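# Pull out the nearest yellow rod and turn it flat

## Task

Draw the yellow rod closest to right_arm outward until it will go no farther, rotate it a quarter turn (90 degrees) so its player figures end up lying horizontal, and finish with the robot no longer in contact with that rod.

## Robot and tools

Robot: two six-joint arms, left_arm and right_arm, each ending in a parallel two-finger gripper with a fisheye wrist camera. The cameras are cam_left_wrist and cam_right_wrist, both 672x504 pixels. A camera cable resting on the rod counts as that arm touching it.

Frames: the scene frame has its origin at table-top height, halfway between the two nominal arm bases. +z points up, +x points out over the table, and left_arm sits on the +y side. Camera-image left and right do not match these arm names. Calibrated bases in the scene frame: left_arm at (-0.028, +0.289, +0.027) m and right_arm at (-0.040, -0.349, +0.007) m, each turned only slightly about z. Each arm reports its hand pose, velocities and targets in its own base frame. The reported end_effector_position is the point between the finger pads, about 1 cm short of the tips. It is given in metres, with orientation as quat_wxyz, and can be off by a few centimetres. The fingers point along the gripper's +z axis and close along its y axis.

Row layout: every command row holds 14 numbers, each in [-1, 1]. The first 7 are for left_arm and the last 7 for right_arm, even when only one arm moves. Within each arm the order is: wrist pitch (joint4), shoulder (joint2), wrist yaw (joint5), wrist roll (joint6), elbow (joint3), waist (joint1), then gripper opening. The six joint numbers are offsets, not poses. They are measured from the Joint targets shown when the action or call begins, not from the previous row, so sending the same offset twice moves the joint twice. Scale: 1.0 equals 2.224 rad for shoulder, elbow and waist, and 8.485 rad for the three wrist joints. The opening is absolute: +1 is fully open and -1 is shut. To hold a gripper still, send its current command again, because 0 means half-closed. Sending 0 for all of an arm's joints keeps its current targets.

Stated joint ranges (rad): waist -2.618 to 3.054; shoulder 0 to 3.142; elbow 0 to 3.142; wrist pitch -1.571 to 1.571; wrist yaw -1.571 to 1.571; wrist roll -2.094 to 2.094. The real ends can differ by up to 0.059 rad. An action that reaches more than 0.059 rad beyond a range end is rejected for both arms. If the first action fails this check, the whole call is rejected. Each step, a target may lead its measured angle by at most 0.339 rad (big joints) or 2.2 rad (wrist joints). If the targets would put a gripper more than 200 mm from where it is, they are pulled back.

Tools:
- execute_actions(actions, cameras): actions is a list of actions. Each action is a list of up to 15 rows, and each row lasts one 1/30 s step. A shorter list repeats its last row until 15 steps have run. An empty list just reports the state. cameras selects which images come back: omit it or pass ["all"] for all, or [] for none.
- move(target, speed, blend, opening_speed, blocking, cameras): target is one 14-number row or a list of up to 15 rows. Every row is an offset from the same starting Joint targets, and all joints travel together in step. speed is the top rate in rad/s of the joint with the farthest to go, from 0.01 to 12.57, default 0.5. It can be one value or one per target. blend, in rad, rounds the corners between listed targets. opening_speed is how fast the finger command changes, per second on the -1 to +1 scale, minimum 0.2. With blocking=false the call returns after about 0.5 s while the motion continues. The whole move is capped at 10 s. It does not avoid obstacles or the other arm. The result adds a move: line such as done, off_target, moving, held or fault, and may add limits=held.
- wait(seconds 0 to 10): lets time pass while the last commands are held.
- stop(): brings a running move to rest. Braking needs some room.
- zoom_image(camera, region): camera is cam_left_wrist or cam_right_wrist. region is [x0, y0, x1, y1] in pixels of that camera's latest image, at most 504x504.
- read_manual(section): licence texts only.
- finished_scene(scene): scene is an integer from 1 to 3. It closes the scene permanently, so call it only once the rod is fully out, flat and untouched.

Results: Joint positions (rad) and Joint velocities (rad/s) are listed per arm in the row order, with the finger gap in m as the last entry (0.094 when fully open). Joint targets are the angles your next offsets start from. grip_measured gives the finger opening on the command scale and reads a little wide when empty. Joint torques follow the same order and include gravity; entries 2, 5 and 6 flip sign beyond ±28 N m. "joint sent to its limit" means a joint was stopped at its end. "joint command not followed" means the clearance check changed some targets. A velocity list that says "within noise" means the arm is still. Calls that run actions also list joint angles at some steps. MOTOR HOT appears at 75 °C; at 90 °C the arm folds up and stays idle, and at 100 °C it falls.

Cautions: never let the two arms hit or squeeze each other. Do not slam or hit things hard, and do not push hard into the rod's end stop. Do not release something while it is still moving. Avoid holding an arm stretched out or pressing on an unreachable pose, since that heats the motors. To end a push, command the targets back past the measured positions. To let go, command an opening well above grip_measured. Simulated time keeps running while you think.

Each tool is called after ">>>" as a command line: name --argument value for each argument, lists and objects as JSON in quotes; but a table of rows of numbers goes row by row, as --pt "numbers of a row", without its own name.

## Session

>>> execute_actions --actions '[]'

>>> zoom_image --camera "cam_left_wrist" --region '[250, 90, 550, 220]'

Scene clock: 0.00 s.
left_arm: end_effector_position=(+0.3899, -0.0004, +0.1147) grip_measured=+1.000 end_effector_quat_wxyz=(+0.609, -0.026, +0.793, +0.006) | right_arm: end_effector_position=(+0.3960, -0.0474, +0.1154) grip_measured=+1.000 end_effector_quat_wxyz=(+0.595, +0.094, +0.794, -0.086)
Joint names: [wrist pitch, shoulder, wrist yaw, wrist roll, elbow, waist]
Joint positions: left_arm=[0.911 1.495 -0.08 -0.043 0.322 -0.04 0.094] | right_arm=[0.848 1.518 0.234 0.044 0.38 -0.018 0.094]
Joint velocities: within noise
Joint torques (N m): no reading
Heat: left arm: 42 °C; right arm: 41 °C.
Joint targets: left_arm=[0.899 1.493 -0.081 -0.042 0.324 -0.040] | right_arm=[0.837 1.515 0.234 0.045 0.383 -0.018]
Tool commands: left_gripper/opening=+1.0 right_gripper/opening=+1.0
camera_calibration:
cam_left_wrist: T_world_to_cam=[[0.0222135, -0.980285, 0.196335, -0.0420869], [-0.593611, -0.170951, -0.786385, 0.357186], [0.804446, -0.0990782, -0.585705, -0.125405], [0, 0, 0, 1]] pos_world=[0.313846, 0.00737939, 0.215698]
cam_right_wrist: T_world_to_cam=[[-0.244005, -0.947103, 0.208463, 0.0183839], [-0.655393, 0.00260904, -0.755284, 0.379511], [0.714788, -0.320918, -0.621361, -0.108823], [0, 0, 0, 1]] pos_world=[0.331, -0.0185021, 0.215188]

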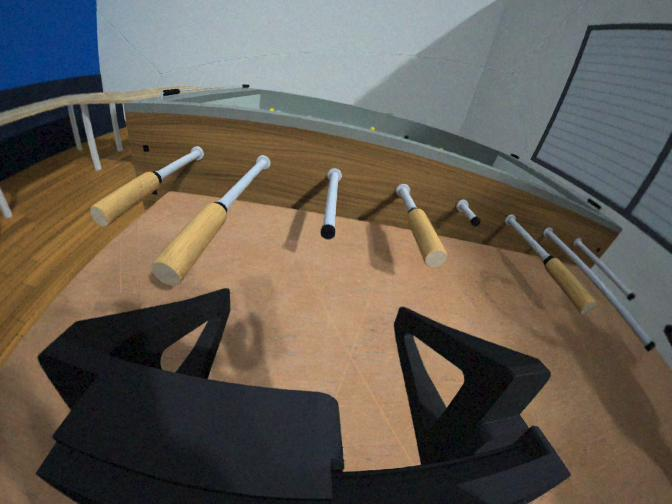

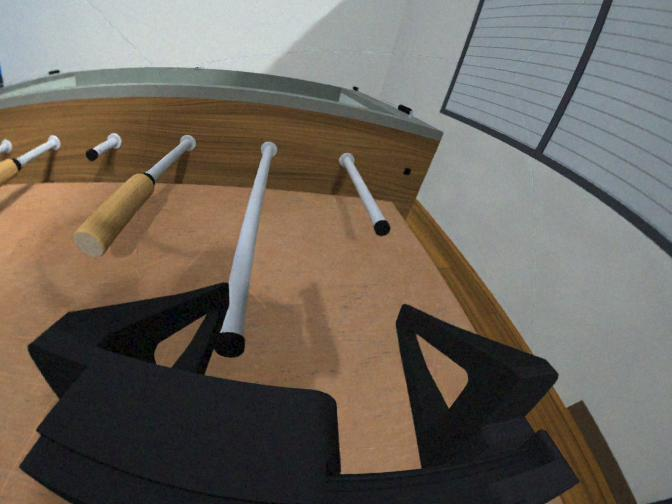

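Scaled by 1.680 from the camera's 672x504 image, which has a finer 960x720 frame.

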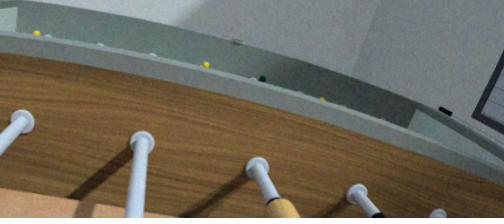

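>>> move --pt "0 0 0 0 0 0 1 0.0675 0.2406 0.0104 -0.1903 0.2869 0.2113 0.6" --pt "0 0 0 0 0 0 1 0.0675 0.3925 0.0104 -0.1903 0.2869 0.2113 0.6" --speed '[1.0,0.5]'

Scene clock: 58.00 s.
left_arm: end_effector_position=(+0.3899, -0.0004, +0.1147) grip_measured=+1.000 end_effector_quat_wxyz=(+0.609, -0.026, +0.793, +0.006) | right_arm: end_effector_position=(+0.5255, +0.1935, +0.0763) grip_measured=+0.602 end_effector_quat_wxyz=(+0.535, -0.528, +0.464, -0.468)
Joint names: [wrist pitch, shoulder, wrist yaw, wrist roll, elbow, waist]
Joint positions: left_arm=[0.911 1.495 -0.08 -0.043 0.322 -0.04 0.094] | right_arm=[1.383 2.376 0.32 -1.573 1.005 0.451 0.075]
Joint velocities: within noise
Joint torques (N m): left_arm=[1.89 -5.78 -0.02 0 5.34 -0.02] | right_arm=[1.99 -9.16 0.08 0.04 5.42 0.1]
Heat: left arm: 42 °C; right arm: 42 °C.
Joint targets: left_arm=[0.899 1.493 -0.081 -0.042 0.324 -0.040] | right_arm=[1.410 2.388 0.323 -1.570 1.021 0.452]
move: done
camera_calibration:
cam_left_wrist: T_world_to_cam=[[0.0222135, -0.980285, 0.196335, -0.0420869], [-0.593611, -0.170951, -0.786385, 0.357186], [0.804446, -0.0990782, -0.585705, -0.125405], [0, 0, 0, 1]] pos_world=[0.313846, 0.00737939, 0.215698]
cam_right_wrist: T_world_to_cam=[[-0.0829458, 0.167136, 0.982439, -0.0729605], [-0.278037, -0.950571, 0.13824, 0.352248], [0.956982, -0.261688, 0.125316, -0.344059], [0, 0, 0, 1]] pos_world=[0.421145, 0.256995, 0.0661003]

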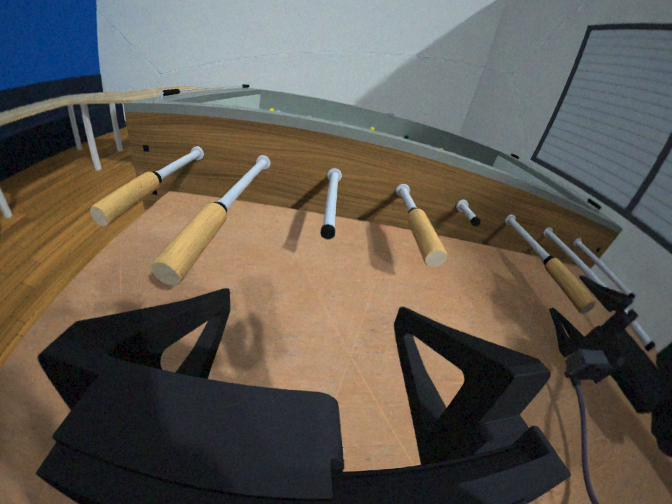

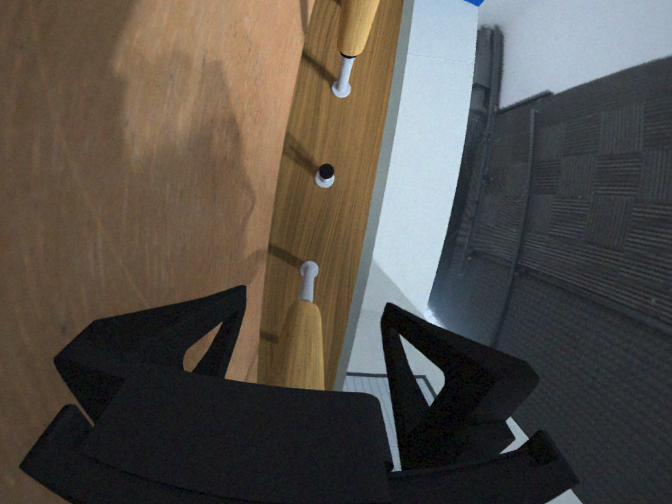

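>>> move --target '[0,0,0,0,0,0,1,0,0,0,0,0,-0.0796,0.6]' --speed 0.3 --cameras '["cam_right_wrist"]'

Scene clock: 62.23 s.
left_arm: end_effector_position=(+0.3899, -0.0004, +0.1147) grip_measured=+1.000 end_effector_quat_wxyz=(+0.609, -0.026, +0.793, +0.006) | right_arm: end_effector_position=(+0.5513, +0.0975, +0.0763) grip_measured=+0.602 end_effector_quat_wxyz=(+0.491, -0.484, +0.510, -0.515)
Joint names: [wrist pitch, shoulder, wrist yaw, wrist roll, elbow, waist]
Joint positions: left_arm=[0.911 1.495 -0.08 -0.043 0.322 -0.04 0.094] | right_arm=[1.383 2.376 0.324 -1.573 1.005 0.275 0.075]
Joint velocities: within noise
Joint torques (N m): left_arm=[1.88 -5.76 -0.04 0.02 5.31 -0.05] | right_arm=[1.99 -9.16 0.02 0.05 5.42 0.24]
Heat: left arm: 42 °C; right arm: 42 °C.
Joint targets: left_arm=[0.899 1.493 -0.081 -0.042 0.324 -0.040] | right_arm=[1.410 2.388 0.322 -1.570 1.021 0.275]
move: done
camera_calibration:
cam_right_wrist: T_world_to_cam=[[-0.0515163, 0.179262, 0.982452, -0.0732923], [-0.444756, -0.884934, 0.138147, 0.353647], [0.894169, -0.429834, 0.125316, -0.34273], [0, 0, 0, 1]] pos_world=[0.459969, 0.178775, 0.0661005]
Images, in order (width x height): cam_right_wrist 672x504.

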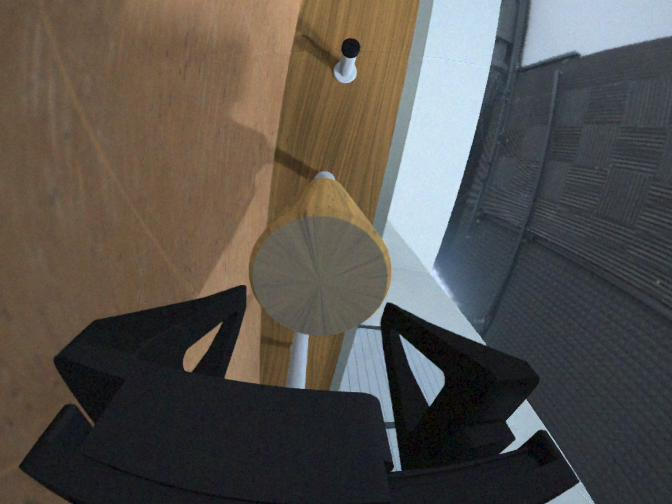

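>>> move --target '[0,0,0,0,0,0,1,0,0,0.0131,0,0,0.0562,0.6]' --speed 0.3 --cameras '["cam_right_wrist"]'

Scene clock: 95.30 s.
left_arm: end_effector_position=(+0.3899, -0.0004, +0.1147) grip_measured=+1.000 end_effector_quat_wxyz=(+0.609, -0.026, +0.793, +0.006) | right_arm: end_effector_position=(+0.5349, +0.1482, +0.0762) grip_measured=+0.602 end_effector_quat_wxyz=(+0.497, -0.490, +0.505, -0.509)
Joint names: [wrist pitch, shoulder, wrist yaw, wrist roll, elbow, waist]
Joint positions: left_arm=[0.911 1.495 -0.08 -0.043 0.322 -0.04 0.094] | right_arm=[1.383 2.376 0.43 -1.573 1.005 0.403 0.075]
Joint velocities: within noise
Joint torques (N m): left_arm=[1.9 -5.76 -0.02 0.01 5.33 -0.08] | right_arm=[1.96 -9.13 0.11 0.04 5.39 -0.18]
Heat: left arm: 41 °C; right arm: 44 °C.
Joint targets: left_arm=[0.899 1.493 -0.081 -0.042 0.324 -0.040] | right_arm=[1.410 2.388 0.434 -1.570 1.021 0.400]
move: done
camera_calibration:
cam_right_wrist: T_world_to_cam=[[-0.0550449, 0.176945, 0.98268, -0.080971], [-0.424672, -0.894869, 0.137345, 0.381935], [0.903672, -0.409757, 0.124401, -0.314243], [0, 0, 0, 1]] pos_world=[0.441713, 0.227346, 0.066204]
Images, in order (width x height): cam_right_wrist 672x504.

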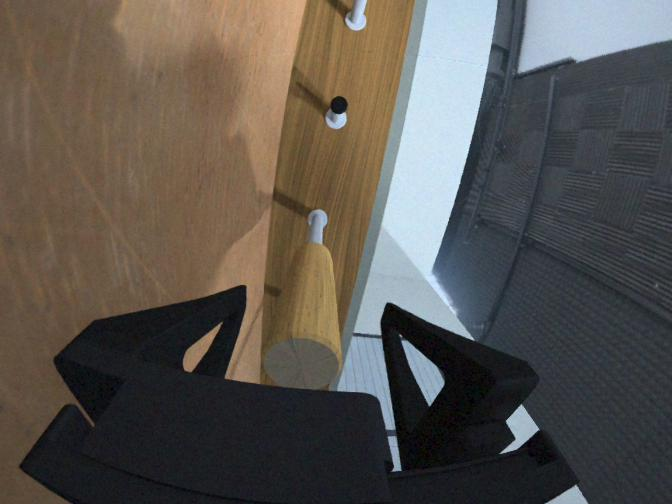

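>>> move --pt "0 0 0 0 0 0 1 -0.004 0.006 0 0 0 0 0.6" --pt "0 0 0 0 0 0 1 -0.004 0.006 0 0 0 0 -0.6" --speed 0.3 --opening_speed 0.8 --cameras '["cam_right_wrist"]'

Scene clock: 103.77 s.
left_arm: end_effector_position=(+0.3899, -0.0004, +0.1147) grip_measured=+1.000 end_effector_quat_wxyz=(+0.609, -0.026, +0.793, +0.006) | right_arm: end_effector_position=(+0.5347, +0.1479, +0.0714) grip_measured=-0.304 end_effector_quat_wxyz=(+0.491, -0.495, +0.507, -0.507)
Joint names: [wrist pitch, shoulder, wrist yaw, wrist roll, elbow, waist]
Joint positions: left_arm=[0.911 1.495 -0.08 -0.043 0.322 -0.04 0.094] | right_arm=[1.37 2.379 0.431 -1.573 1.005 0.403 0.033]
Joint velocities: within noise
Joint torques (N m): left_arm=[1.88 -5.79 -0.03 0.02 5.34 -0.05] | right_arm=[1.76 -8.39 0.07 0.04 5.38 -0.18]
Heat: left arm: 41 °C; right arm: 44 °C.
Joint targets: left_arm=[0.899 1.493 -0.081 -0.042 0.324 -0.040] | right_arm=[1.376 2.401 0.434 -1.570 1.021 0.400]
move: done
camera_calibration:
cam_right_wrist: T_world_to_cam=[[-0.0403198, 0.183191, 0.98225, -0.0850081], [-0.423918, -0.893326, 0.149205, 0.380816], [0.904803, -0.410378, 0.113677, -0.31343], [0, 0, 0, 1]] pos_world=[0.441599, 0.227141, 0.0623091]
Images, in order (width x height): cam_right_wrist 672x504.

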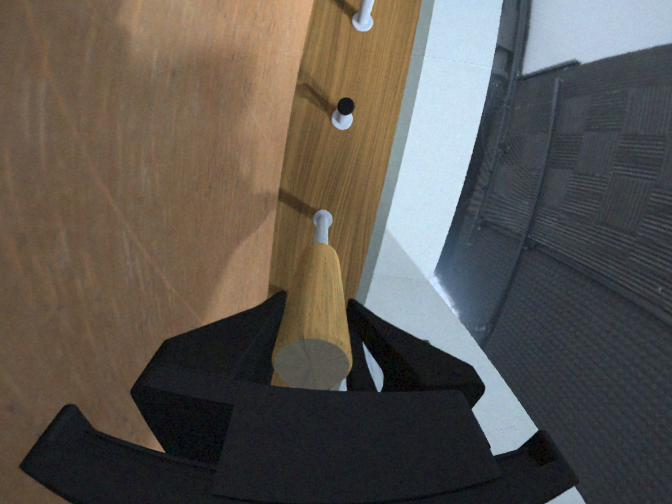

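>>> move --pt "0 0 0 0 0 0 1 0 0 0 0.1856 0 0 -0.6" --pt "0 0 0 0 0 0 1 -0.0385 -0.1386 0.0063 0.1991 -0.1022 0.031 -0.6" --pt "0 0 0 0 0 0 1 -0.0711 -0.2267 0.0092 0.2104 -0.1424 0.054 -0.6" --speed '[1.0,0.35,0.25]' --cameras '["cam_right_wrist"]'

Scene clock: 124.10 s.
left_arm: end_effector_position=(+0.3899, -0.0004, +0.1147) grip_measured=+1.000 end_effector_quat_wxyz=(+0.609, -0.026, +0.793, +0.006) | right_arm: end_effector_position=(+0.4544, +0.1500, +0.0766) grip_measured=-0.305 end_effector_quat_wxyz=(+0.587, +0.027, +0.809, -0.010)
Joint names: [wrist pitch, shoulder, wrist yaw, wrist roll, elbow, waist]
Joint positions: left_arm=[0.911 1.495 -0.08 -0.043 0.322 -0.04 0.094] | right_arm=[0.835 1.945 0.524 0.206 0.743 0.504 0.033]
Joint velocities: within noise
Joint torques (N m): left_arm=[1.88 -5.75 -0.03 0.02 5.37 -0.02] | right_arm=[1.12 -11.73 0.03 0.09 2.17 1.46]
Heat: left arm: 41 °C; right arm: 45 °C.
Joint targets: left_arm=[0.899 1.493 -0.081 -0.042 0.324 -0.040] | right_arm=[0.772 1.897 0.512 0.216 0.704 0.520]
move: off_target (right_arm); right_arm: the wrist pitch is farthest, 0.062 rad from its target
camera_calibration:
cam_right_wrist: T_world_to_cam=[[-0.0458471, -0.984345, 0.170188, 0.146162], [-0.667167, -0.0966281, -0.738615, 0.40693], [0.743496, -0.147407, -0.652292, -0.147988], [0, 0, 0, 1]] pos_world=[0.38822, 0.161381, 0.179158]
Images, in order (width x height): cam_right_wrist 672x504.

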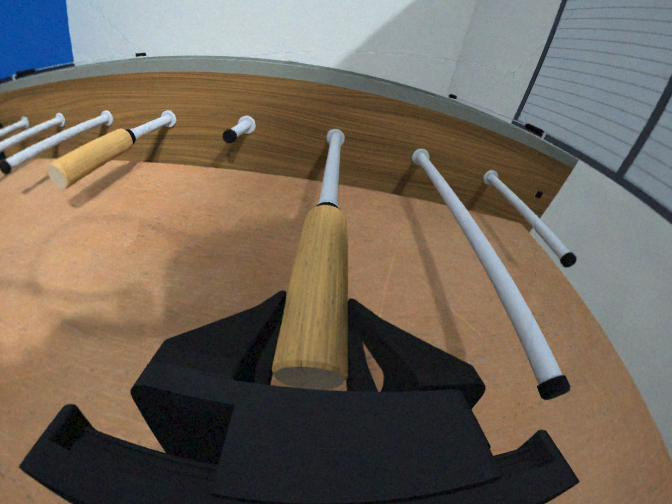

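>>> move --target '[0,0,0,0,0,0,1,-0.0262,-0.0737,0.0028,0.0103,-0.0317,0.0256,-0.6]' --speed 0.25 --cameras '["cam_right_wrist"]'

Scene clock: 135.47 s.
left_arm: end_effector_position=(+0.3899, -0.0004, +0.1147) grip_measured=+1.000 end_effector_quat_wxyz=(+0.609, -0.026, +0.793, +0.006) | right_arm: end_effector_position=(+0.4502, +0.1470, +0.0817) grip_measured=-0.305 end_effector_quat_wxyz=(+0.563, +0.047, +0.825, +0.016)
Joint names: [wrist pitch, shoulder, wrist yaw, wrist roll, elbow, waist]
Joint positions: left_arm=[0.911 1.495 -0.08 -0.043 0.322 -0.04 0.094] | right_arm=[0.7 1.872 0.478 0.29 0.748 0.487 0.033]
Joint velocities: within noise
Joint torques (N m): left_arm=[1.88 -5.76 -0.04 0 5.35 -0.02] | right_arm=[0.36 -18.99 0.81 0.09 -3.15 8.03]
Heat: left arm: 41 °C; right arm: 44 °C.
Joint targets: left_arm=[0.899 1.493 -0.081 -0.042 0.324 -0.040] | right_arm=[0.550 1.733 0.535 0.303 0.634 0.577]
move: off_target (right_arm); right_arm: the wrist pitch is farthest, 0.150 rad from its target
camera_calibration:
cam_right_wrist: T_world_to_cam=[[-0.0405004, -0.993605, 0.1054, 0.146366], [-0.70709, -0.0460295, -0.705624, 0.415416], [0.705963, -0.103105, -0.700703, -0.127645], [0, 0, 0, 1]] pos_world=[0.389777, 0.151391, 0.18826]
Images, in order (width x height): cam_right_wrist 672x504.

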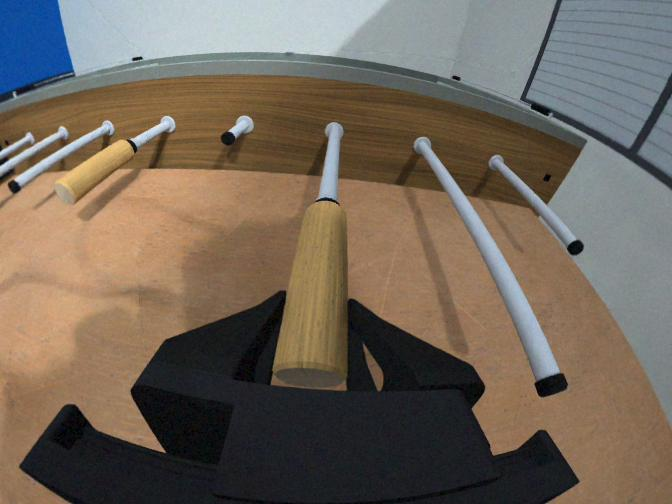

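>>> move --pt "0 0 0 0 0 0 1 0.0165 0.0585 -0.0065 -0.0012 0.0472 -0.0373 -0.6" --pt "0 0 0 0 0 0 1 0.0165 0.0585 -0.0065 -0.0012 0.0472 -0.0373 0.2" --pt "0 0 0 0 0 0 1 0.0165 -0.0764 -0.0065 -0.0012 0.0472 -0.0373 0.2" --speed 0.4 --opening_speed 1.5 --cameras '["cam_right_wrist"]'

>>> zoom_image --camera "cam_right_wrist" --region '[200, 130, 450, 280]'

Scene clock: 144.17 s.
left_arm: end_effector_position=(+0.3899, -0.0004, +0.1147) grip_measured=+1.000 end_effector_quat_wxyz=(+0.609, -0.026, +0.793, +0.006) | right_arm: end_effector_position=(+0.4434, +0.1446, +0.2170) grip_measured=+0.198 end_effector_quat_wxyz=(+0.662, +0.085, +0.740, +0.083)
Joint names: [wrist pitch, shoulder, wrist yaw, wrist roll, elbow, waist]
Joint positions: left_arm=[0.911 1.495 -0.08 -0.043 0.322 -0.04 0.094] | right_arm=[0.694 1.574 0.477 0.296 0.757 0.49 0.056]
Joint velocities: within noise
Joint torques (N m): left_arm=[1.87 -5.75 -0.03 0.02 5.38 -0.02] | right_arm=[1.69 -6.89 0.11 -0.03 5.2 0.42]
Heat: left arm: 41 °C; right arm: 47 °C.
Joint targets: left_arm=[0.899 1.493 -0.081 -0.042 0.324 -0.040] | right_arm=[0.690 1.563 0.480 0.293 0.739 0.494]
move: done
camera_calibration:
cam_right_wrist: T_world_to_cam=[[-0.0462358, -0.997471, -0.0539797, 0.16722], [-0.496729, 0.0698406, -0.865091, 0.43046], [0.866673, -0.0131849, -0.498702, -0.15631], [0, 0, 0, 1]] pos_world=[0.357023, 0.134673, 0.303461]
Images, in order (width x height): cam_right_wrist 672x504.

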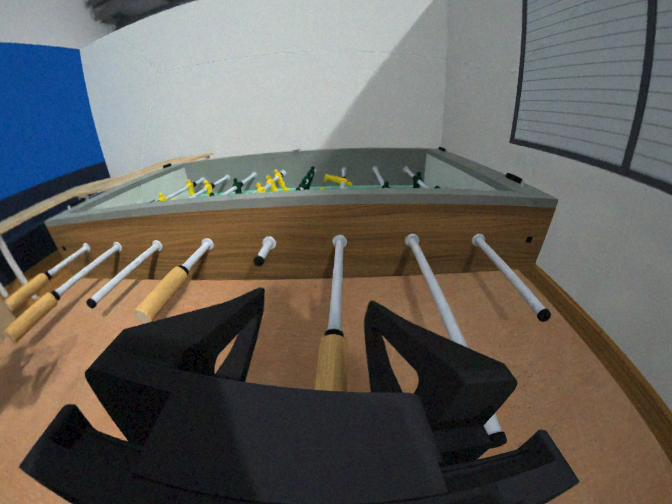

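Scaled by 2.016 from the camera's 672x504 image, which has a finer 960x720 frame.

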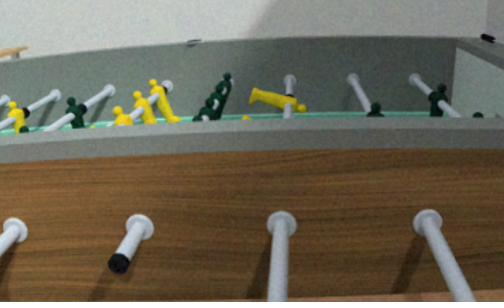

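>>> move --pt "0 0 0 0 0 0 1 0 0.1349 0 0 0 0 0.2" --pt "0 0 0 0 0 0 1 0 0.1349 0 0 0 0 -0.6" --pt "0 0 0 0 0 0 1 0 0.1349 0 -0.0354 0 0 -0.6" --pt "0 0 0 0 0 0 1 0 0.1349 0 -0.0354 0 0 0.2" --pt "0 0 0 0 0 0 1 0 0 0 -0.0354 0 0 0.2" --speed 0.4 --opening_speed 1.5 --cameras '["cam_right_wrist"]'

>>> zoom_image --camera "cam_right_wrist" --region '[200, 130, 450, 280]'

Scene clock: 175.07 s.
left_arm: end_effector_position=(+0.3899, -0.0004, +0.1147) grip_measured=+1.000 end_effector_quat_wxyz=(+0.609, -0.026, +0.793, +0.006) | right_arm: end_effector_position=(+0.4433, +0.1443, +0.2172) grip_measured=+0.198 end_effector_quat_wxyz=(+0.667, -0.026, +0.744, -0.019)
Joint names: [wrist pitch, shoulder, wrist yaw, wrist roll, elbow, waist]
Joint positions: left_arm=[0.911 1.495 -0.08 -0.043 0.322 -0.04 0.094] | right_arm=[0.694 1.574 0.479 -0.007 0.757 0.49 0.056]
Joint velocities: within noise
Joint torques (N m): left_arm=[1.88 -5.76 -0.04 0.02 5.37 -0.06] | right_arm=[1.7 -6.8 0.09 -0.01 5.19 0.42]
Heat: left arm: 41 °C; right arm: 44 °C.
Joint targets: left_arm=[0.899 1.493 -0.081 -0.042 0.324 -0.040] | right_arm=[0.690 1.563 0.480 -0.008 0.739 0.494]
move: done
camera_calibration:
cam_right_wrist: T_world_to_cam=[[-0.0157036, -0.969647, 0.244004, 0.0846406], [-0.492143, -0.204931, -0.846049, 0.464107], [0.870373, -0.133371, -0.473987, -0.145857], [0, 0, 0, 1]] pos_world=[0.356686, 0.157728, 0.30287]
Images, in order (width x height): cam_right_wrist 672x504.

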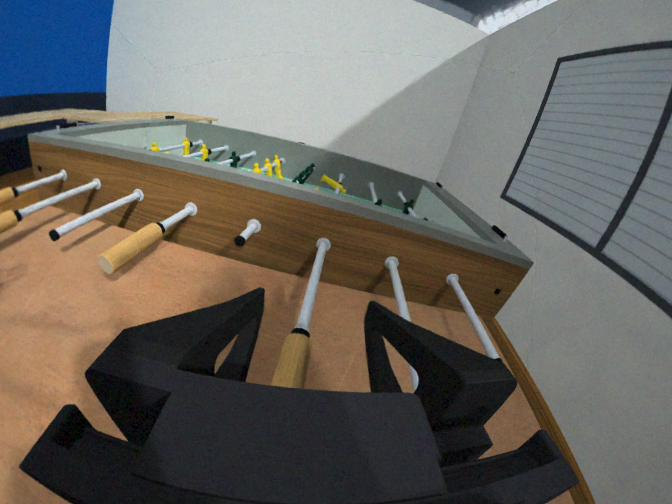

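Scaled by 2.016 from the camera's 672x504 image, which has a finer 960x720 frame.

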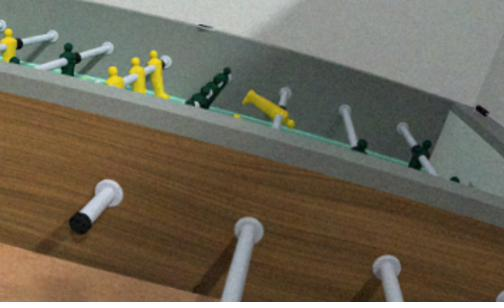

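>>> zoom_image --camera "cam_right_wrist" --region '[290, 155, 380, 220]'

Scaled by 5.600 from the camera's 672x504 image, which has a finer 960x720 frame.

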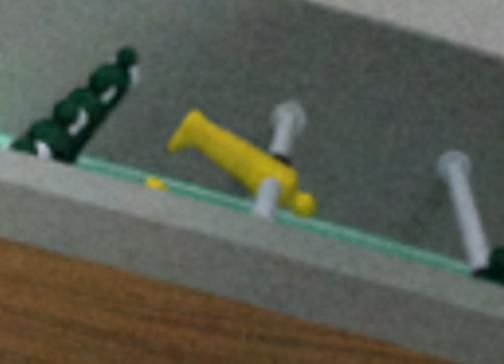

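>>> move --pt "0 0 0 0 0 0 1 0 0.1349 0 0 0 0 0.2" --pt "0 0 0 0 0 0 1 0 0.1349 0 0 0 0 -0.7" --pt "0 0 0 0 0 0 1 0 0.1349 0 -0.0424 0 0 -0.7" --speed 0.4 --opening_speed 1.5 --cameras '["cam_right_wrist"]'

>>> zoom_image --camera "cam_right_wrist" --region '[200, 230, 440, 410]'

Scene clock: 203.67 s.
left_arm: end_effector_position=(+0.3899, -0.0004, +0.1147) grip_measured=+1.000 end_effector_quat_wxyz=(+0.609, -0.026, +0.793, +0.006) | right_arm: end_effector_position=(+0.4534, +0.1548, +0.0976) grip_measured=-0.697 end_effector_quat_wxyz=(+0.559, -0.217, +0.785, -0.154)
Joint names: [wrist pitch, shoulder, wrist yaw, wrist roll, elbow, waist]
Joint positions: left_arm=[0.911 1.495 -0.08 -0.043 0.322 -0.04 0.094] | right_arm=[0.72 1.853 0.465 -0.363 0.757 0.495 0.014]
Joint velocities: within noise
Joint torques (N m): left_arm=[1.88 -5.76 -0.04 0.02 5.37 -0.03] | right_arm=[1.41 -6.58 0.31 -0.01 4.1 -0.02]
Heat: left arm: 41 °C; right arm: 44 °C.
Joint targets: left_arm=[0.899 1.493 -0.081 -0.042 0.324 -0.040] | right_arm=[0.691 1.863 0.480 -0.367 0.739 0.494]
move: done
camera_calibration:
cam_right_wrist: T_world_to_cam=[[0.16859, -0.752525, 0.636619, -0.0314102], [-0.607375, -0.587988, -0.534195, 0.451205], [0.77632, -0.296607, -0.556194, -0.133896], [0, 0, 0, 1]] pos_world=[0.383293, 0.201952, 0.186556]
Images, in order (width x height): cam_right_wrist 672x504.

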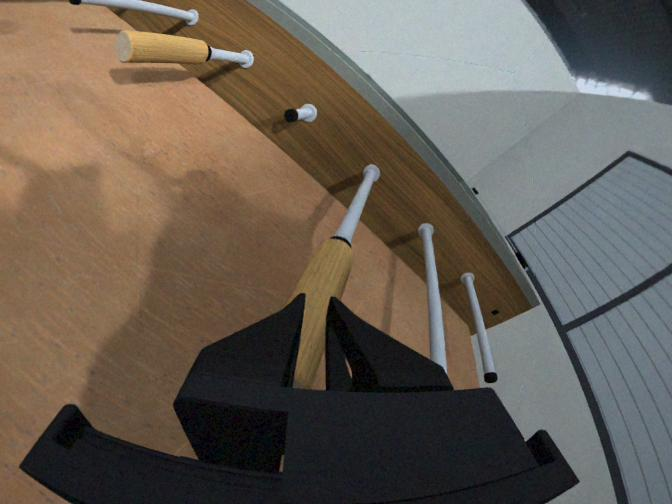

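Scaled by 2.100 from the camera's 672x504 image, which has a finer 960x720 frame.

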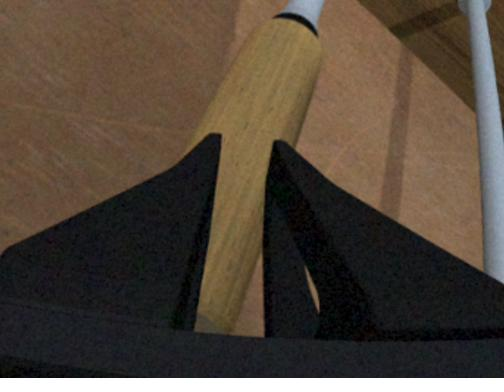

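>>> move --pt "0 0 0 0 0 0 1 0 0 0 0 0 0 0.25" --pt "0 0 0 0 0 0 1 0 -0.1349 0 0.0670 0 0 0.25" --speed 0.6 --opening_speed 2 --cameras '["cam_right_wrist"]'

>>> zoom_image --camera "cam_right_wrist" --region '[290, 145, 390, 215]'

Scene clock: 215.17 s.
left_arm: end_effector_position=(+0.3899, -0.0004, +0.1147) grip_measured=+1.000 end_effector_quat_wxyz=(+0.609, -0.026, +0.793, +0.006) | right_arm: end_effector_position=(+0.4428, +0.1466, +0.2156) grip_measured=+0.248 end_effector_quat_wxyz=(+0.665, +0.043, +0.745, +0.046)
Joint names: [wrist pitch, shoulder, wrist yaw, wrist roll, elbow, waist]
Joint positions: left_arm=[0.911 1.495 -0.08 -0.043 0.322 -0.04 0.094] | right_arm=[0.692 1.577 0.479 0.185 0.757 0.495 0.059]
Joint velocities: within noise
Joint torques (N m): left_arm=[1.87 -5.75 -0.03 0.01 5.3 -0.06] | right_arm=[1.7 -7.06 0.1 0.13 5.15 -0.02]
Heat: left arm: 40 °C; right arm: 44 °C.
Joint targets: left_arm=[0.899 1.493 -0.081 -0.042 0.324 -0.040] | right_arm=[0.690 1.563 0.480 0.201 0.739 0.494]
move: done
camera_calibration:
cam_right_wrist: T_world_to_cam=[[-0.0309797, -0.997842, 0.057891, 0.138158], [-0.498855, -0.0347536, -0.865988, 0.445369], [0.866132, -0.0557072, -0.496702, -0.150397], [0, 0, 0, 1]] pos_world=[0.356718, 0.14496, 0.302984]
Images, in order (width x height): cam_right_wrist 672x504.

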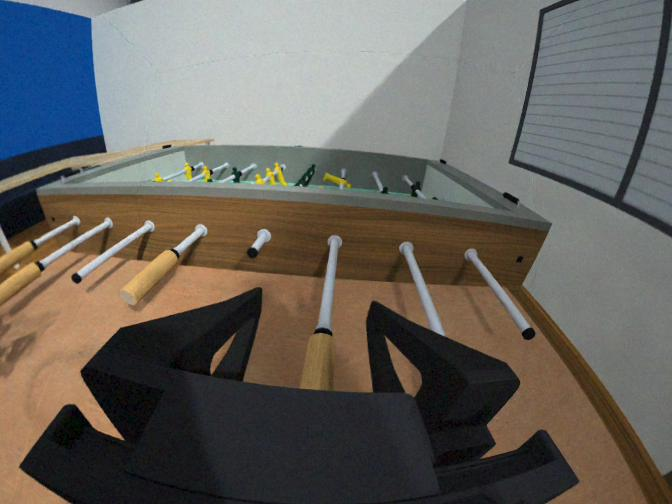

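Scaled by 5.040 from the camera's 672x504 image, which has a finer 960x720 frame.

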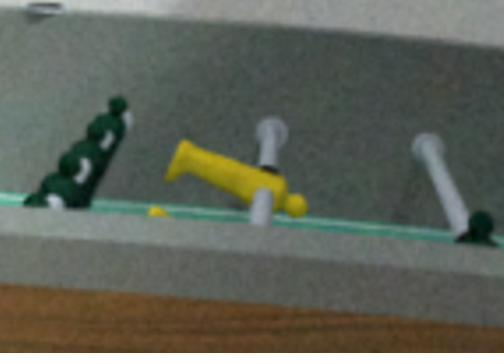

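>>> move --pt "0 0 0 0 0 0 1 0 0.1574 0 0.0093 0 0 0.25" --pt "0 0 0 0 0 0 1 0 0.1574 0 0.0093 0 0 -0.6" --pt "0 0 0 0 0 0 1 0 0.1574 0 -0.0213 0 0 -0.6" --speed 0.4 --opening_speed 1 --cameras '["cam_right_wrist"]'

Scene clock: 228.37 s.
left_arm: end_effector_position=(+0.3899, -0.0004, +0.1147) grip_measured=+1.000 end_effector_quat_wxyz=(+0.609, -0.026, +0.793, +0.006) | right_arm: end_effector_position=(+0.4491, +0.1451, +0.0705) grip_measured=-0.302 end_effector_quat_wxyz=(+0.552, -0.026, +0.831, -0.054)
Joint names: [wrist pitch, shoulder, wrist yaw, wrist roll, elbow, waist]
Joint positions: left_arm=[0.911 1.495 -0.08 -0.043 0.322 -0.04 0.094] | right_arm=[0.687 1.902 0.517 0.11 0.757 0.498 0.033]
Joint velocities: within noise
Joint torques (N m): left_arm=[1.89 -5.74 -0.04 0.01 5.34 -0.08] | right_arm=[1.65 -6.69 -0.21 -1 3.82 -0.32]
Heat: left arm: 40 °C; right arm: 44 °C.
Joint targets: left_arm=[0.899 1.493 -0.081 -0.042 0.324 -0.040] | right_arm=[0.690 1.913 0.480 0.021 0.739 0.494]
move: off_target (right_arm); right_arm: the wrist roll is farthest, 0.089 rad from its target
camera_calibration:
cam_right_wrist: T_world_to_cam=[[0.00715782, -0.954338, 0.298644, 0.10485], [-0.72159, -0.211686, -0.659164, 0.433928], [0.692283, -0.21078, -0.690156, -0.113878], [0, 0, 0, 1]] pos_world=[0.391204, 0.167916, 0.176123]
Images, in order (width x height): cam_right_wrist 672x504.

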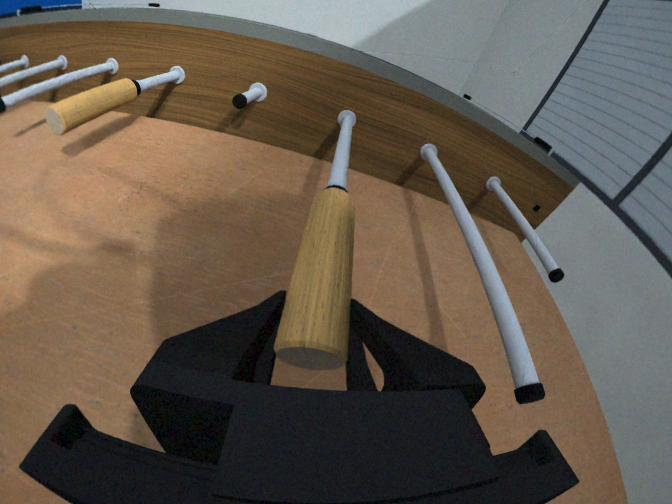

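>>> move --pt "0 0 0 0 0 0 1 0 0 0 -0.0106 0 0 -0.6" --pt "0 0 0 0 0 0 1 0 0 0 -0.0050 0 0 0.25" --pt "0 0 0 0 0 0 1 0 -0.1574 0 0.0093 0 0 0.25" --speed 0.5 --opening_speed 1.5 --cameras '["cam_right_wrist"]'

>>> zoom_image --camera "cam_right_wrist" --region '[290, 145, 390, 215]'

Scene clock: 237.90 s.
left_arm: end_effector_position=(+0.3899, -0.0004, +0.1147) grip_measured=+1.000 end_effector_quat_wxyz=(+0.609, -0.026, +0.793, +0.006) | right_arm: end_effector_position=(+0.4410, +0.1470, +0.2166) grip_measured=+0.248 end_effector_quat_wxyz=(+0.667, +0.006, +0.745, +0.010)
Joint names: [wrist pitch, shoulder, wrist yaw, wrist roll, elbow, waist]
Joint positions: left_arm=[0.911 1.495 -0.08 -0.043 0.322 -0.04 0.094] | right_arm=[0.695 1.572 0.492 0.082 0.754 0.502 0.059]
Joint velocities: within noise
Joint torques (N m): left_arm=[1.89 -5.74 -0.03 0.01 5.33 -0.08] | right_arm=[1.67 -6.68 -0.04 0.18 5.39 -0.61]
Heat: left arm: 40 °C; right arm: 44 °C.
Joint targets: left_arm=[0.899 1.493 -0.081 -0.042 0.324 -0.040] | right_arm=[0.690 1.563 0.480 0.099 0.739 0.494]
move: done; target 2's new numbers were sent with right_arm's wrist roll 0.077 rad from that target
camera_calibration:
cam_right_wrist: T_world_to_cam=[[-0.025365, -0.986898, 0.159339, 0.112477], [-0.494537, -0.126133, -0.859956, 0.45557], [0.868786, -0.100612, -0.484858, -0.14555], [0, 0, 0, 1]] pos_world=[0.3546, 0.153822, 0.303277]
Images, in order (width x height): cam_right_wrist 672x504.

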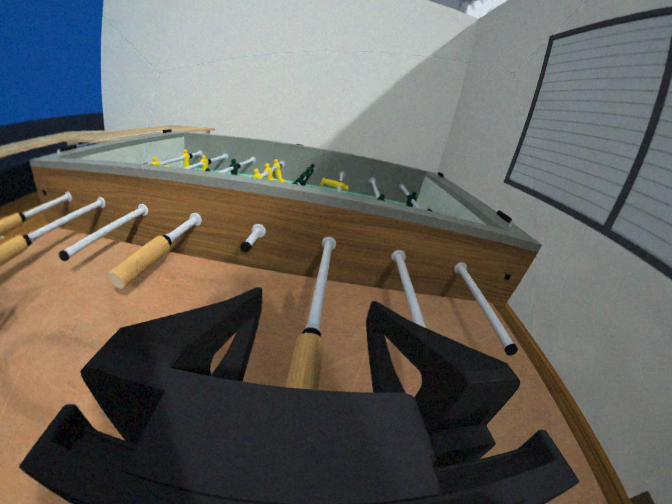

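Scaled by 5.040 from the camera's 672x504 image, which has a finer 960x720 frame.

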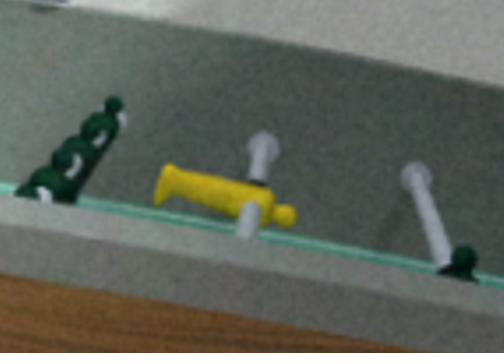

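>>> finished_scene --scene 2

The scene is finished: the task was done.


## Next scene

The same job, from a new start.

>>> execute_actions --actions '[]'

>>> zoom_image --camera "cam_left_wrist" --region '[350, 90, 650, 290]'

Scene clock: 0.00 s.
left_arm: end_effector_position=(+0.4127, +0.0165, +0.1264) grip_measured=+1.000 end_effector_quat_wxyz=(+0.618, -0.002, +0.786, +0.007) | right_arm: end_effector_position=(+0.3903, -0.0463, +0.1052) grip_measured=+1.000 end_effector_quat_wxyz=(+0.587, +0.098, +0.798, -0.097)
Joint names: [wrist pitch, shoulder, wrist yaw, wrist roll, elbow, waist]
Joint positions: left_arm=[0.901 1.55 0.039 0.018 0.411 0.054 0.094] | right_arm=[0.871 1.537 0.276 0.046 0.357 0.003 0.094]
Joint velocities: within noise
Joint torques (N m): no reading
Heat: left arm: 39 °C; right arm: 38 °C.
Joint targets: left_arm=[0.889 1.548 0.039 0.019 0.413 0.054] | right_arm=[0.861 1.534 0.277 0.048 0.360 0.003]
Tool commands: left_gripper/opening=+1.0 right_gripper/opening=+1.0
camera_calibration:
cam_left_wrist: T_world_to_cam=[[-0.0177666, -0.985889, 0.166453, -0.00796993], [-0.580802, -0.125334, -0.804339, 0.378982], [0.813851, -0.110967, -0.570379, -0.140833], [0, 0, 0, 1]] pos_world=[0.334589, 0.0240143, 0.225829]
cam_right_wrist: T_world_to_cam=[[-0.259, -0.939853, 0.222701, 0.0247898], [-0.669431, 0.00846419, -0.742826, 0.372487], [0.696262, -0.341475, -0.631359, -0.103415], [0, 0, 0, 1]] pos_world=[0.327779, -0.0151678, 0.20588]

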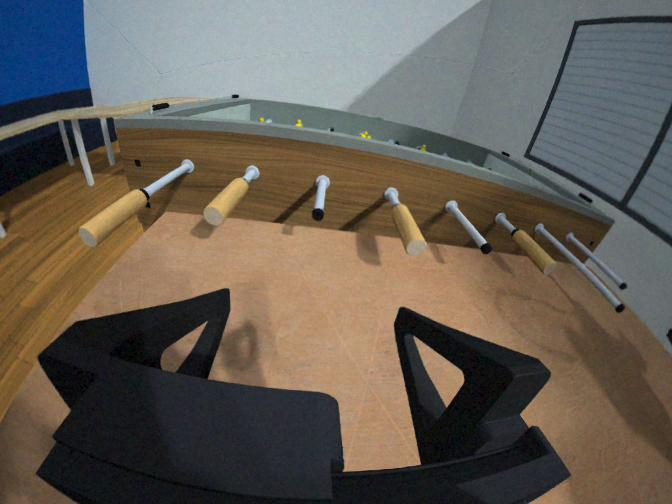

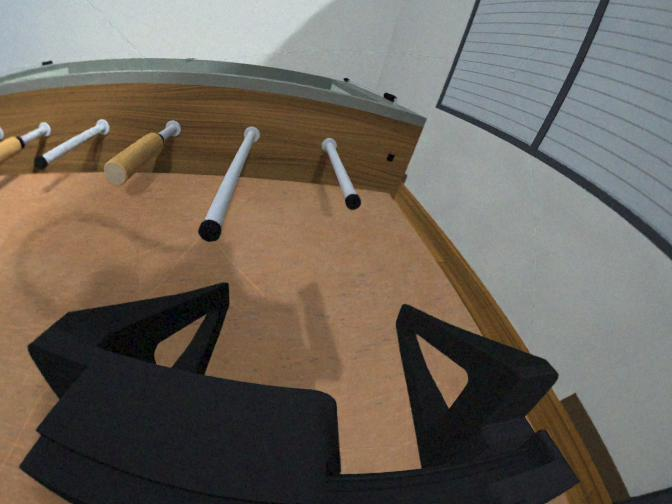

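Scaled by 1.680 from the camera's 672x504 image, which has a finer 960x720 frame.

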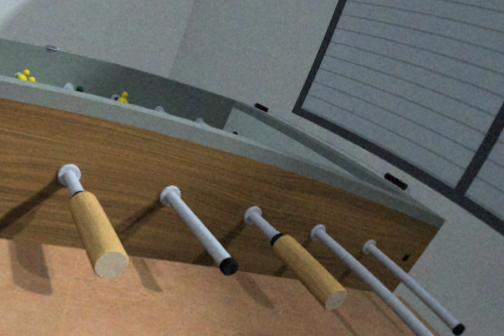

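>>> move --pt "0 0 0 0 0 0 1 0.0211 0.3701 0.0138 -0.1907 0.5634 0.2298 0.6" --pt "0 0 0 0 0 0 1 0.0211 0.496 0.0138 -0.1907 0.5634 0.2298 0.6" --pt "0 0 0 0 0 0 1 0.0211 0.496 0.0138 -0.1907 0.5634 0.1601 0.6" --speed '[1.0,0.5,0.3]' --cameras '["cam_right_wrist"]'

Scene clock: 38.77 s.
left_arm: end_effector_position=(+0.4127, +0.0165, +0.1264) grip_measured=+1.000 end_effector_quat_wxyz=(+0.618, -0.002, +0.786, +0.007) | right_arm: end_effector_position=(+0.6457, +0.1627, +0.0728) grip_measured=+0.602 end_effector_quat_wxyz=(+0.491, -0.485, +0.510, -0.514)
Joint names: [wrist pitch, shoulder, wrist yaw, wrist roll, elbow, waist]
Joint positions: left_arm=[0.901 1.55 0.039 0.018 0.411 0.054 0.094] | right_arm=[1.038 2.626 0.398 -1.573 1.598 0.349 0.075]
Joint velocities: within noise
Joint torques (N m): left_arm=[1.84 -6.79 -0.01 0.02 5.65 -0.05] | right_arm=[1.69 -12.1 0 0.04 6.82 0.77]
Heat: left arm: 39 °C; right arm: 40 °C.
Joint targets: left_arm=[0.889 1.548 0.039 0.019 0.413 0.054] | right_arm=[1.040 2.637 0.394 -1.570 1.613 0.359]
move: done
camera_calibration:
cam_right_wrist: T_world_to_cam=[[-0.0505652, 0.179076, 0.982535, -0.077346], [-0.44429, -0.88512, 0.138457, 0.453463], [0.894455, -0.429529, 0.124318, -0.398912], [0, 0, 0, 1]] pos_world=[0.554367, 0.243875, 0.0628023]
Images, in order (width x height): cam_right_wrist 672x504.

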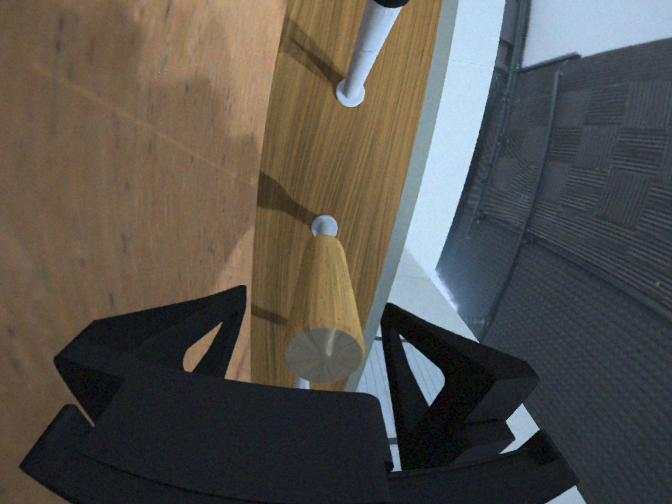

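>>> move --pt "0 0 0 0 0 0 1 0 0 0 0 0 0 -0.6" --pt "0 0 0 0 0 0 1 0.0167 -0.0621 0.0031 0 -0.1326 0.013 -0.6" --pt "0 0 0 0 0 0 1 0.0268 -0.1066 0.0097 0 -0.2156 0.0382 -0.6" --pt "0 0 0 0 0 0 1 0.0268 -0.1066 0.0097 0.1709 -0.2156 0.0382 -0.6" --pt "0 0 0 0 0 0 1 -0.0015 -0.2374 0.0166 0.1861 -0.3512 0.0708 -0.6" --pt "0 0 0 0 0 0 1 -0.049 -0.3633 0.0214 0.2046 -0.4105 0.107 -0.6" --speed '[0.4,0.4,0.4,1.0,0.4,0.25]' --opening_speed 0.8 --cameras '["cam_right_wrist"]'

Scene clock: 90.37 s.
left_arm: end_effector_position=(+0.4127, +0.0165, +0.1264) grip_measured=+1.000 end_effector_quat_wxyz=(+0.618, -0.002, +0.786, +0.007) | right_arm: end_effector_position=(+0.4697, +0.1704, +0.0808) grip_measured=-0.303 end_effector_quat_wxyz=(+0.583, +0.008, +0.813, -0.002)
Joint names: [wrist pitch, shoulder, wrist yaw, wrist roll, elbow, waist]
Joint positions: left_arm=[0.901 1.55 0.039 0.018 0.411 0.054 0.094] | right_arm=[0.766 1.977 0.499 0.193 0.838 0.518 0.033]
Joint velocities: within noise
Joint torques (N m): left_arm=[1.84 -6.78 -0.01 0.02 5.67 -0.05] | right_arm=[0.41 -20.66 1 -0.26 -5.11 7.16]
Heat: left arm: 39 °C; right arm: 43 °C.
Joint targets: left_arm=[0.889 1.548 0.039 0.019 0.413 0.054] | right_arm=[0.624 1.829 0.576 0.166 0.700 0.597]
move: off_target (right_arm); right_arm: the shoulder is farthest, 0.148 rad from its target
camera_calibration:
cam_right_wrist: T_world_to_cam=[[-0.00371533, -0.984022, 0.17801, 0.145661], [-0.66999, -0.1297, -0.730953, 0.428522], [0.742361, -0.12198, -0.658803, -0.156868], [0, 0, 0, 1]] pos_world=[0.4041, 0.179778, 0.183955]
Images, in order (width x height): cam_right_wrist 672x504.

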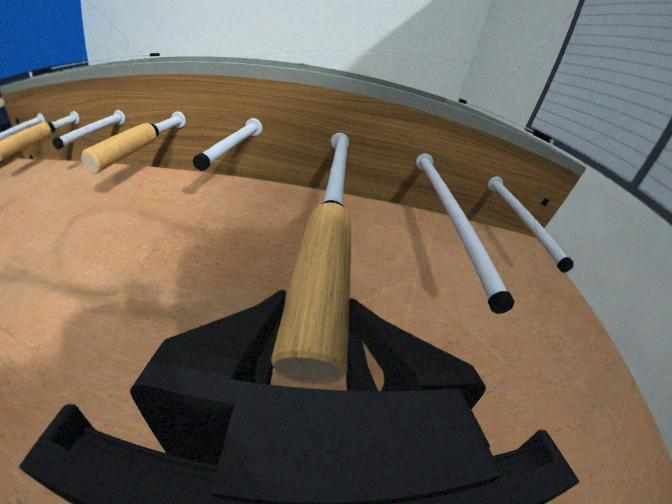

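>>> move --pt "0 0 0 0 0 0 1 0.0154 0.0612 -0.009 0.0024 0.0531 -0.0337 -0.6" --pt "0 0 0 0 0 0 1 0.0154 0.0612 -0.009 0.0024 0.0531 -0.0337 0.2" --pt "0 0 0 0 0 0 1 0.0154 -0.0737 -0.009 0.0024 0.0531 -0.0337 0.2" --speed 0.5 --opening_speed 1.5 --cameras '["cam_right_wrist"]'

>>> zoom_image --camera "cam_right_wrist" --region '[280, 130, 400, 220]'

Scene clock: 100.37 s.
left_arm: end_effector_position=(+0.4127, +0.0165, +0.1264) grip_measured=+1.000 end_effector_quat_wxyz=(+0.618, -0.002, +0.786, +0.007) | right_arm: end_effector_position=(+0.4592, +0.1681, +0.2200) grip_measured=+0.198 end_effector_quat_wxyz=(+0.679, +0.046, +0.731, +0.059)
Joint names: [wrist pitch, shoulder, wrist yaw, wrist roll, elbow, waist]
Joint positions: left_arm=[0.901 1.55 0.039 0.018 0.411 0.054 0.094] | right_arm=[0.76 1.675 0.497 0.189 0.834 0.524 0.056]
Joint velocities: within noise
Joint torques (N m): left_arm=[1.85 -6.78 -0.01 0.02 5.64 -0.08] | right_arm=[1.67 -7.86 0.09 -0.03 5.12 -0.08]
Heat: left arm: 39 °C; right arm: 47 °C.
Joint targets: left_arm=[0.889 1.548 0.039 0.019 0.413 0.054] | right_arm=[0.755 1.665 0.500 0.186 0.818 0.522]
move: done; target 2's new numbers were sent with right_arm's elbow 0.041 rad from that target
camera_calibration:
cam_right_wrist: T_world_to_cam=[[-0.0219931, -0.999213, 0.0329965, 0.161562], [-0.46313, -0.0190671, -0.886085, 0.44349], [0.886018, -0.0347694, -0.462346, -0.181435], [0, 0, 0, 1]] pos_world=[0.369701, 0.163583, 0.303753]
Images, in order (width x height): cam_right_wrist 672x504.

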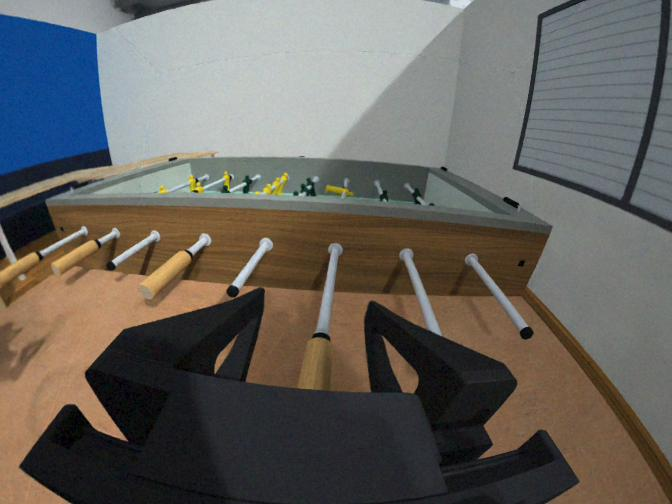

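Scaled by 4.200 from the camera's 672x504 image, which has a finer 960x720 frame.

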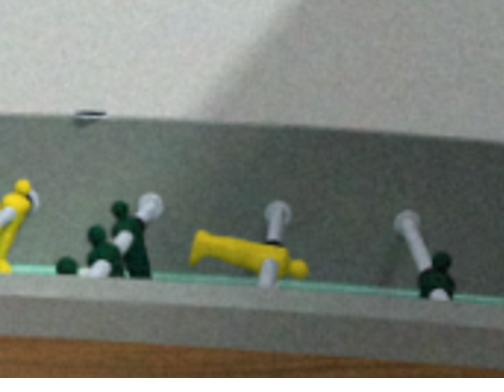

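>>> finished_scene --scene 3

The scene is finished: the task was done.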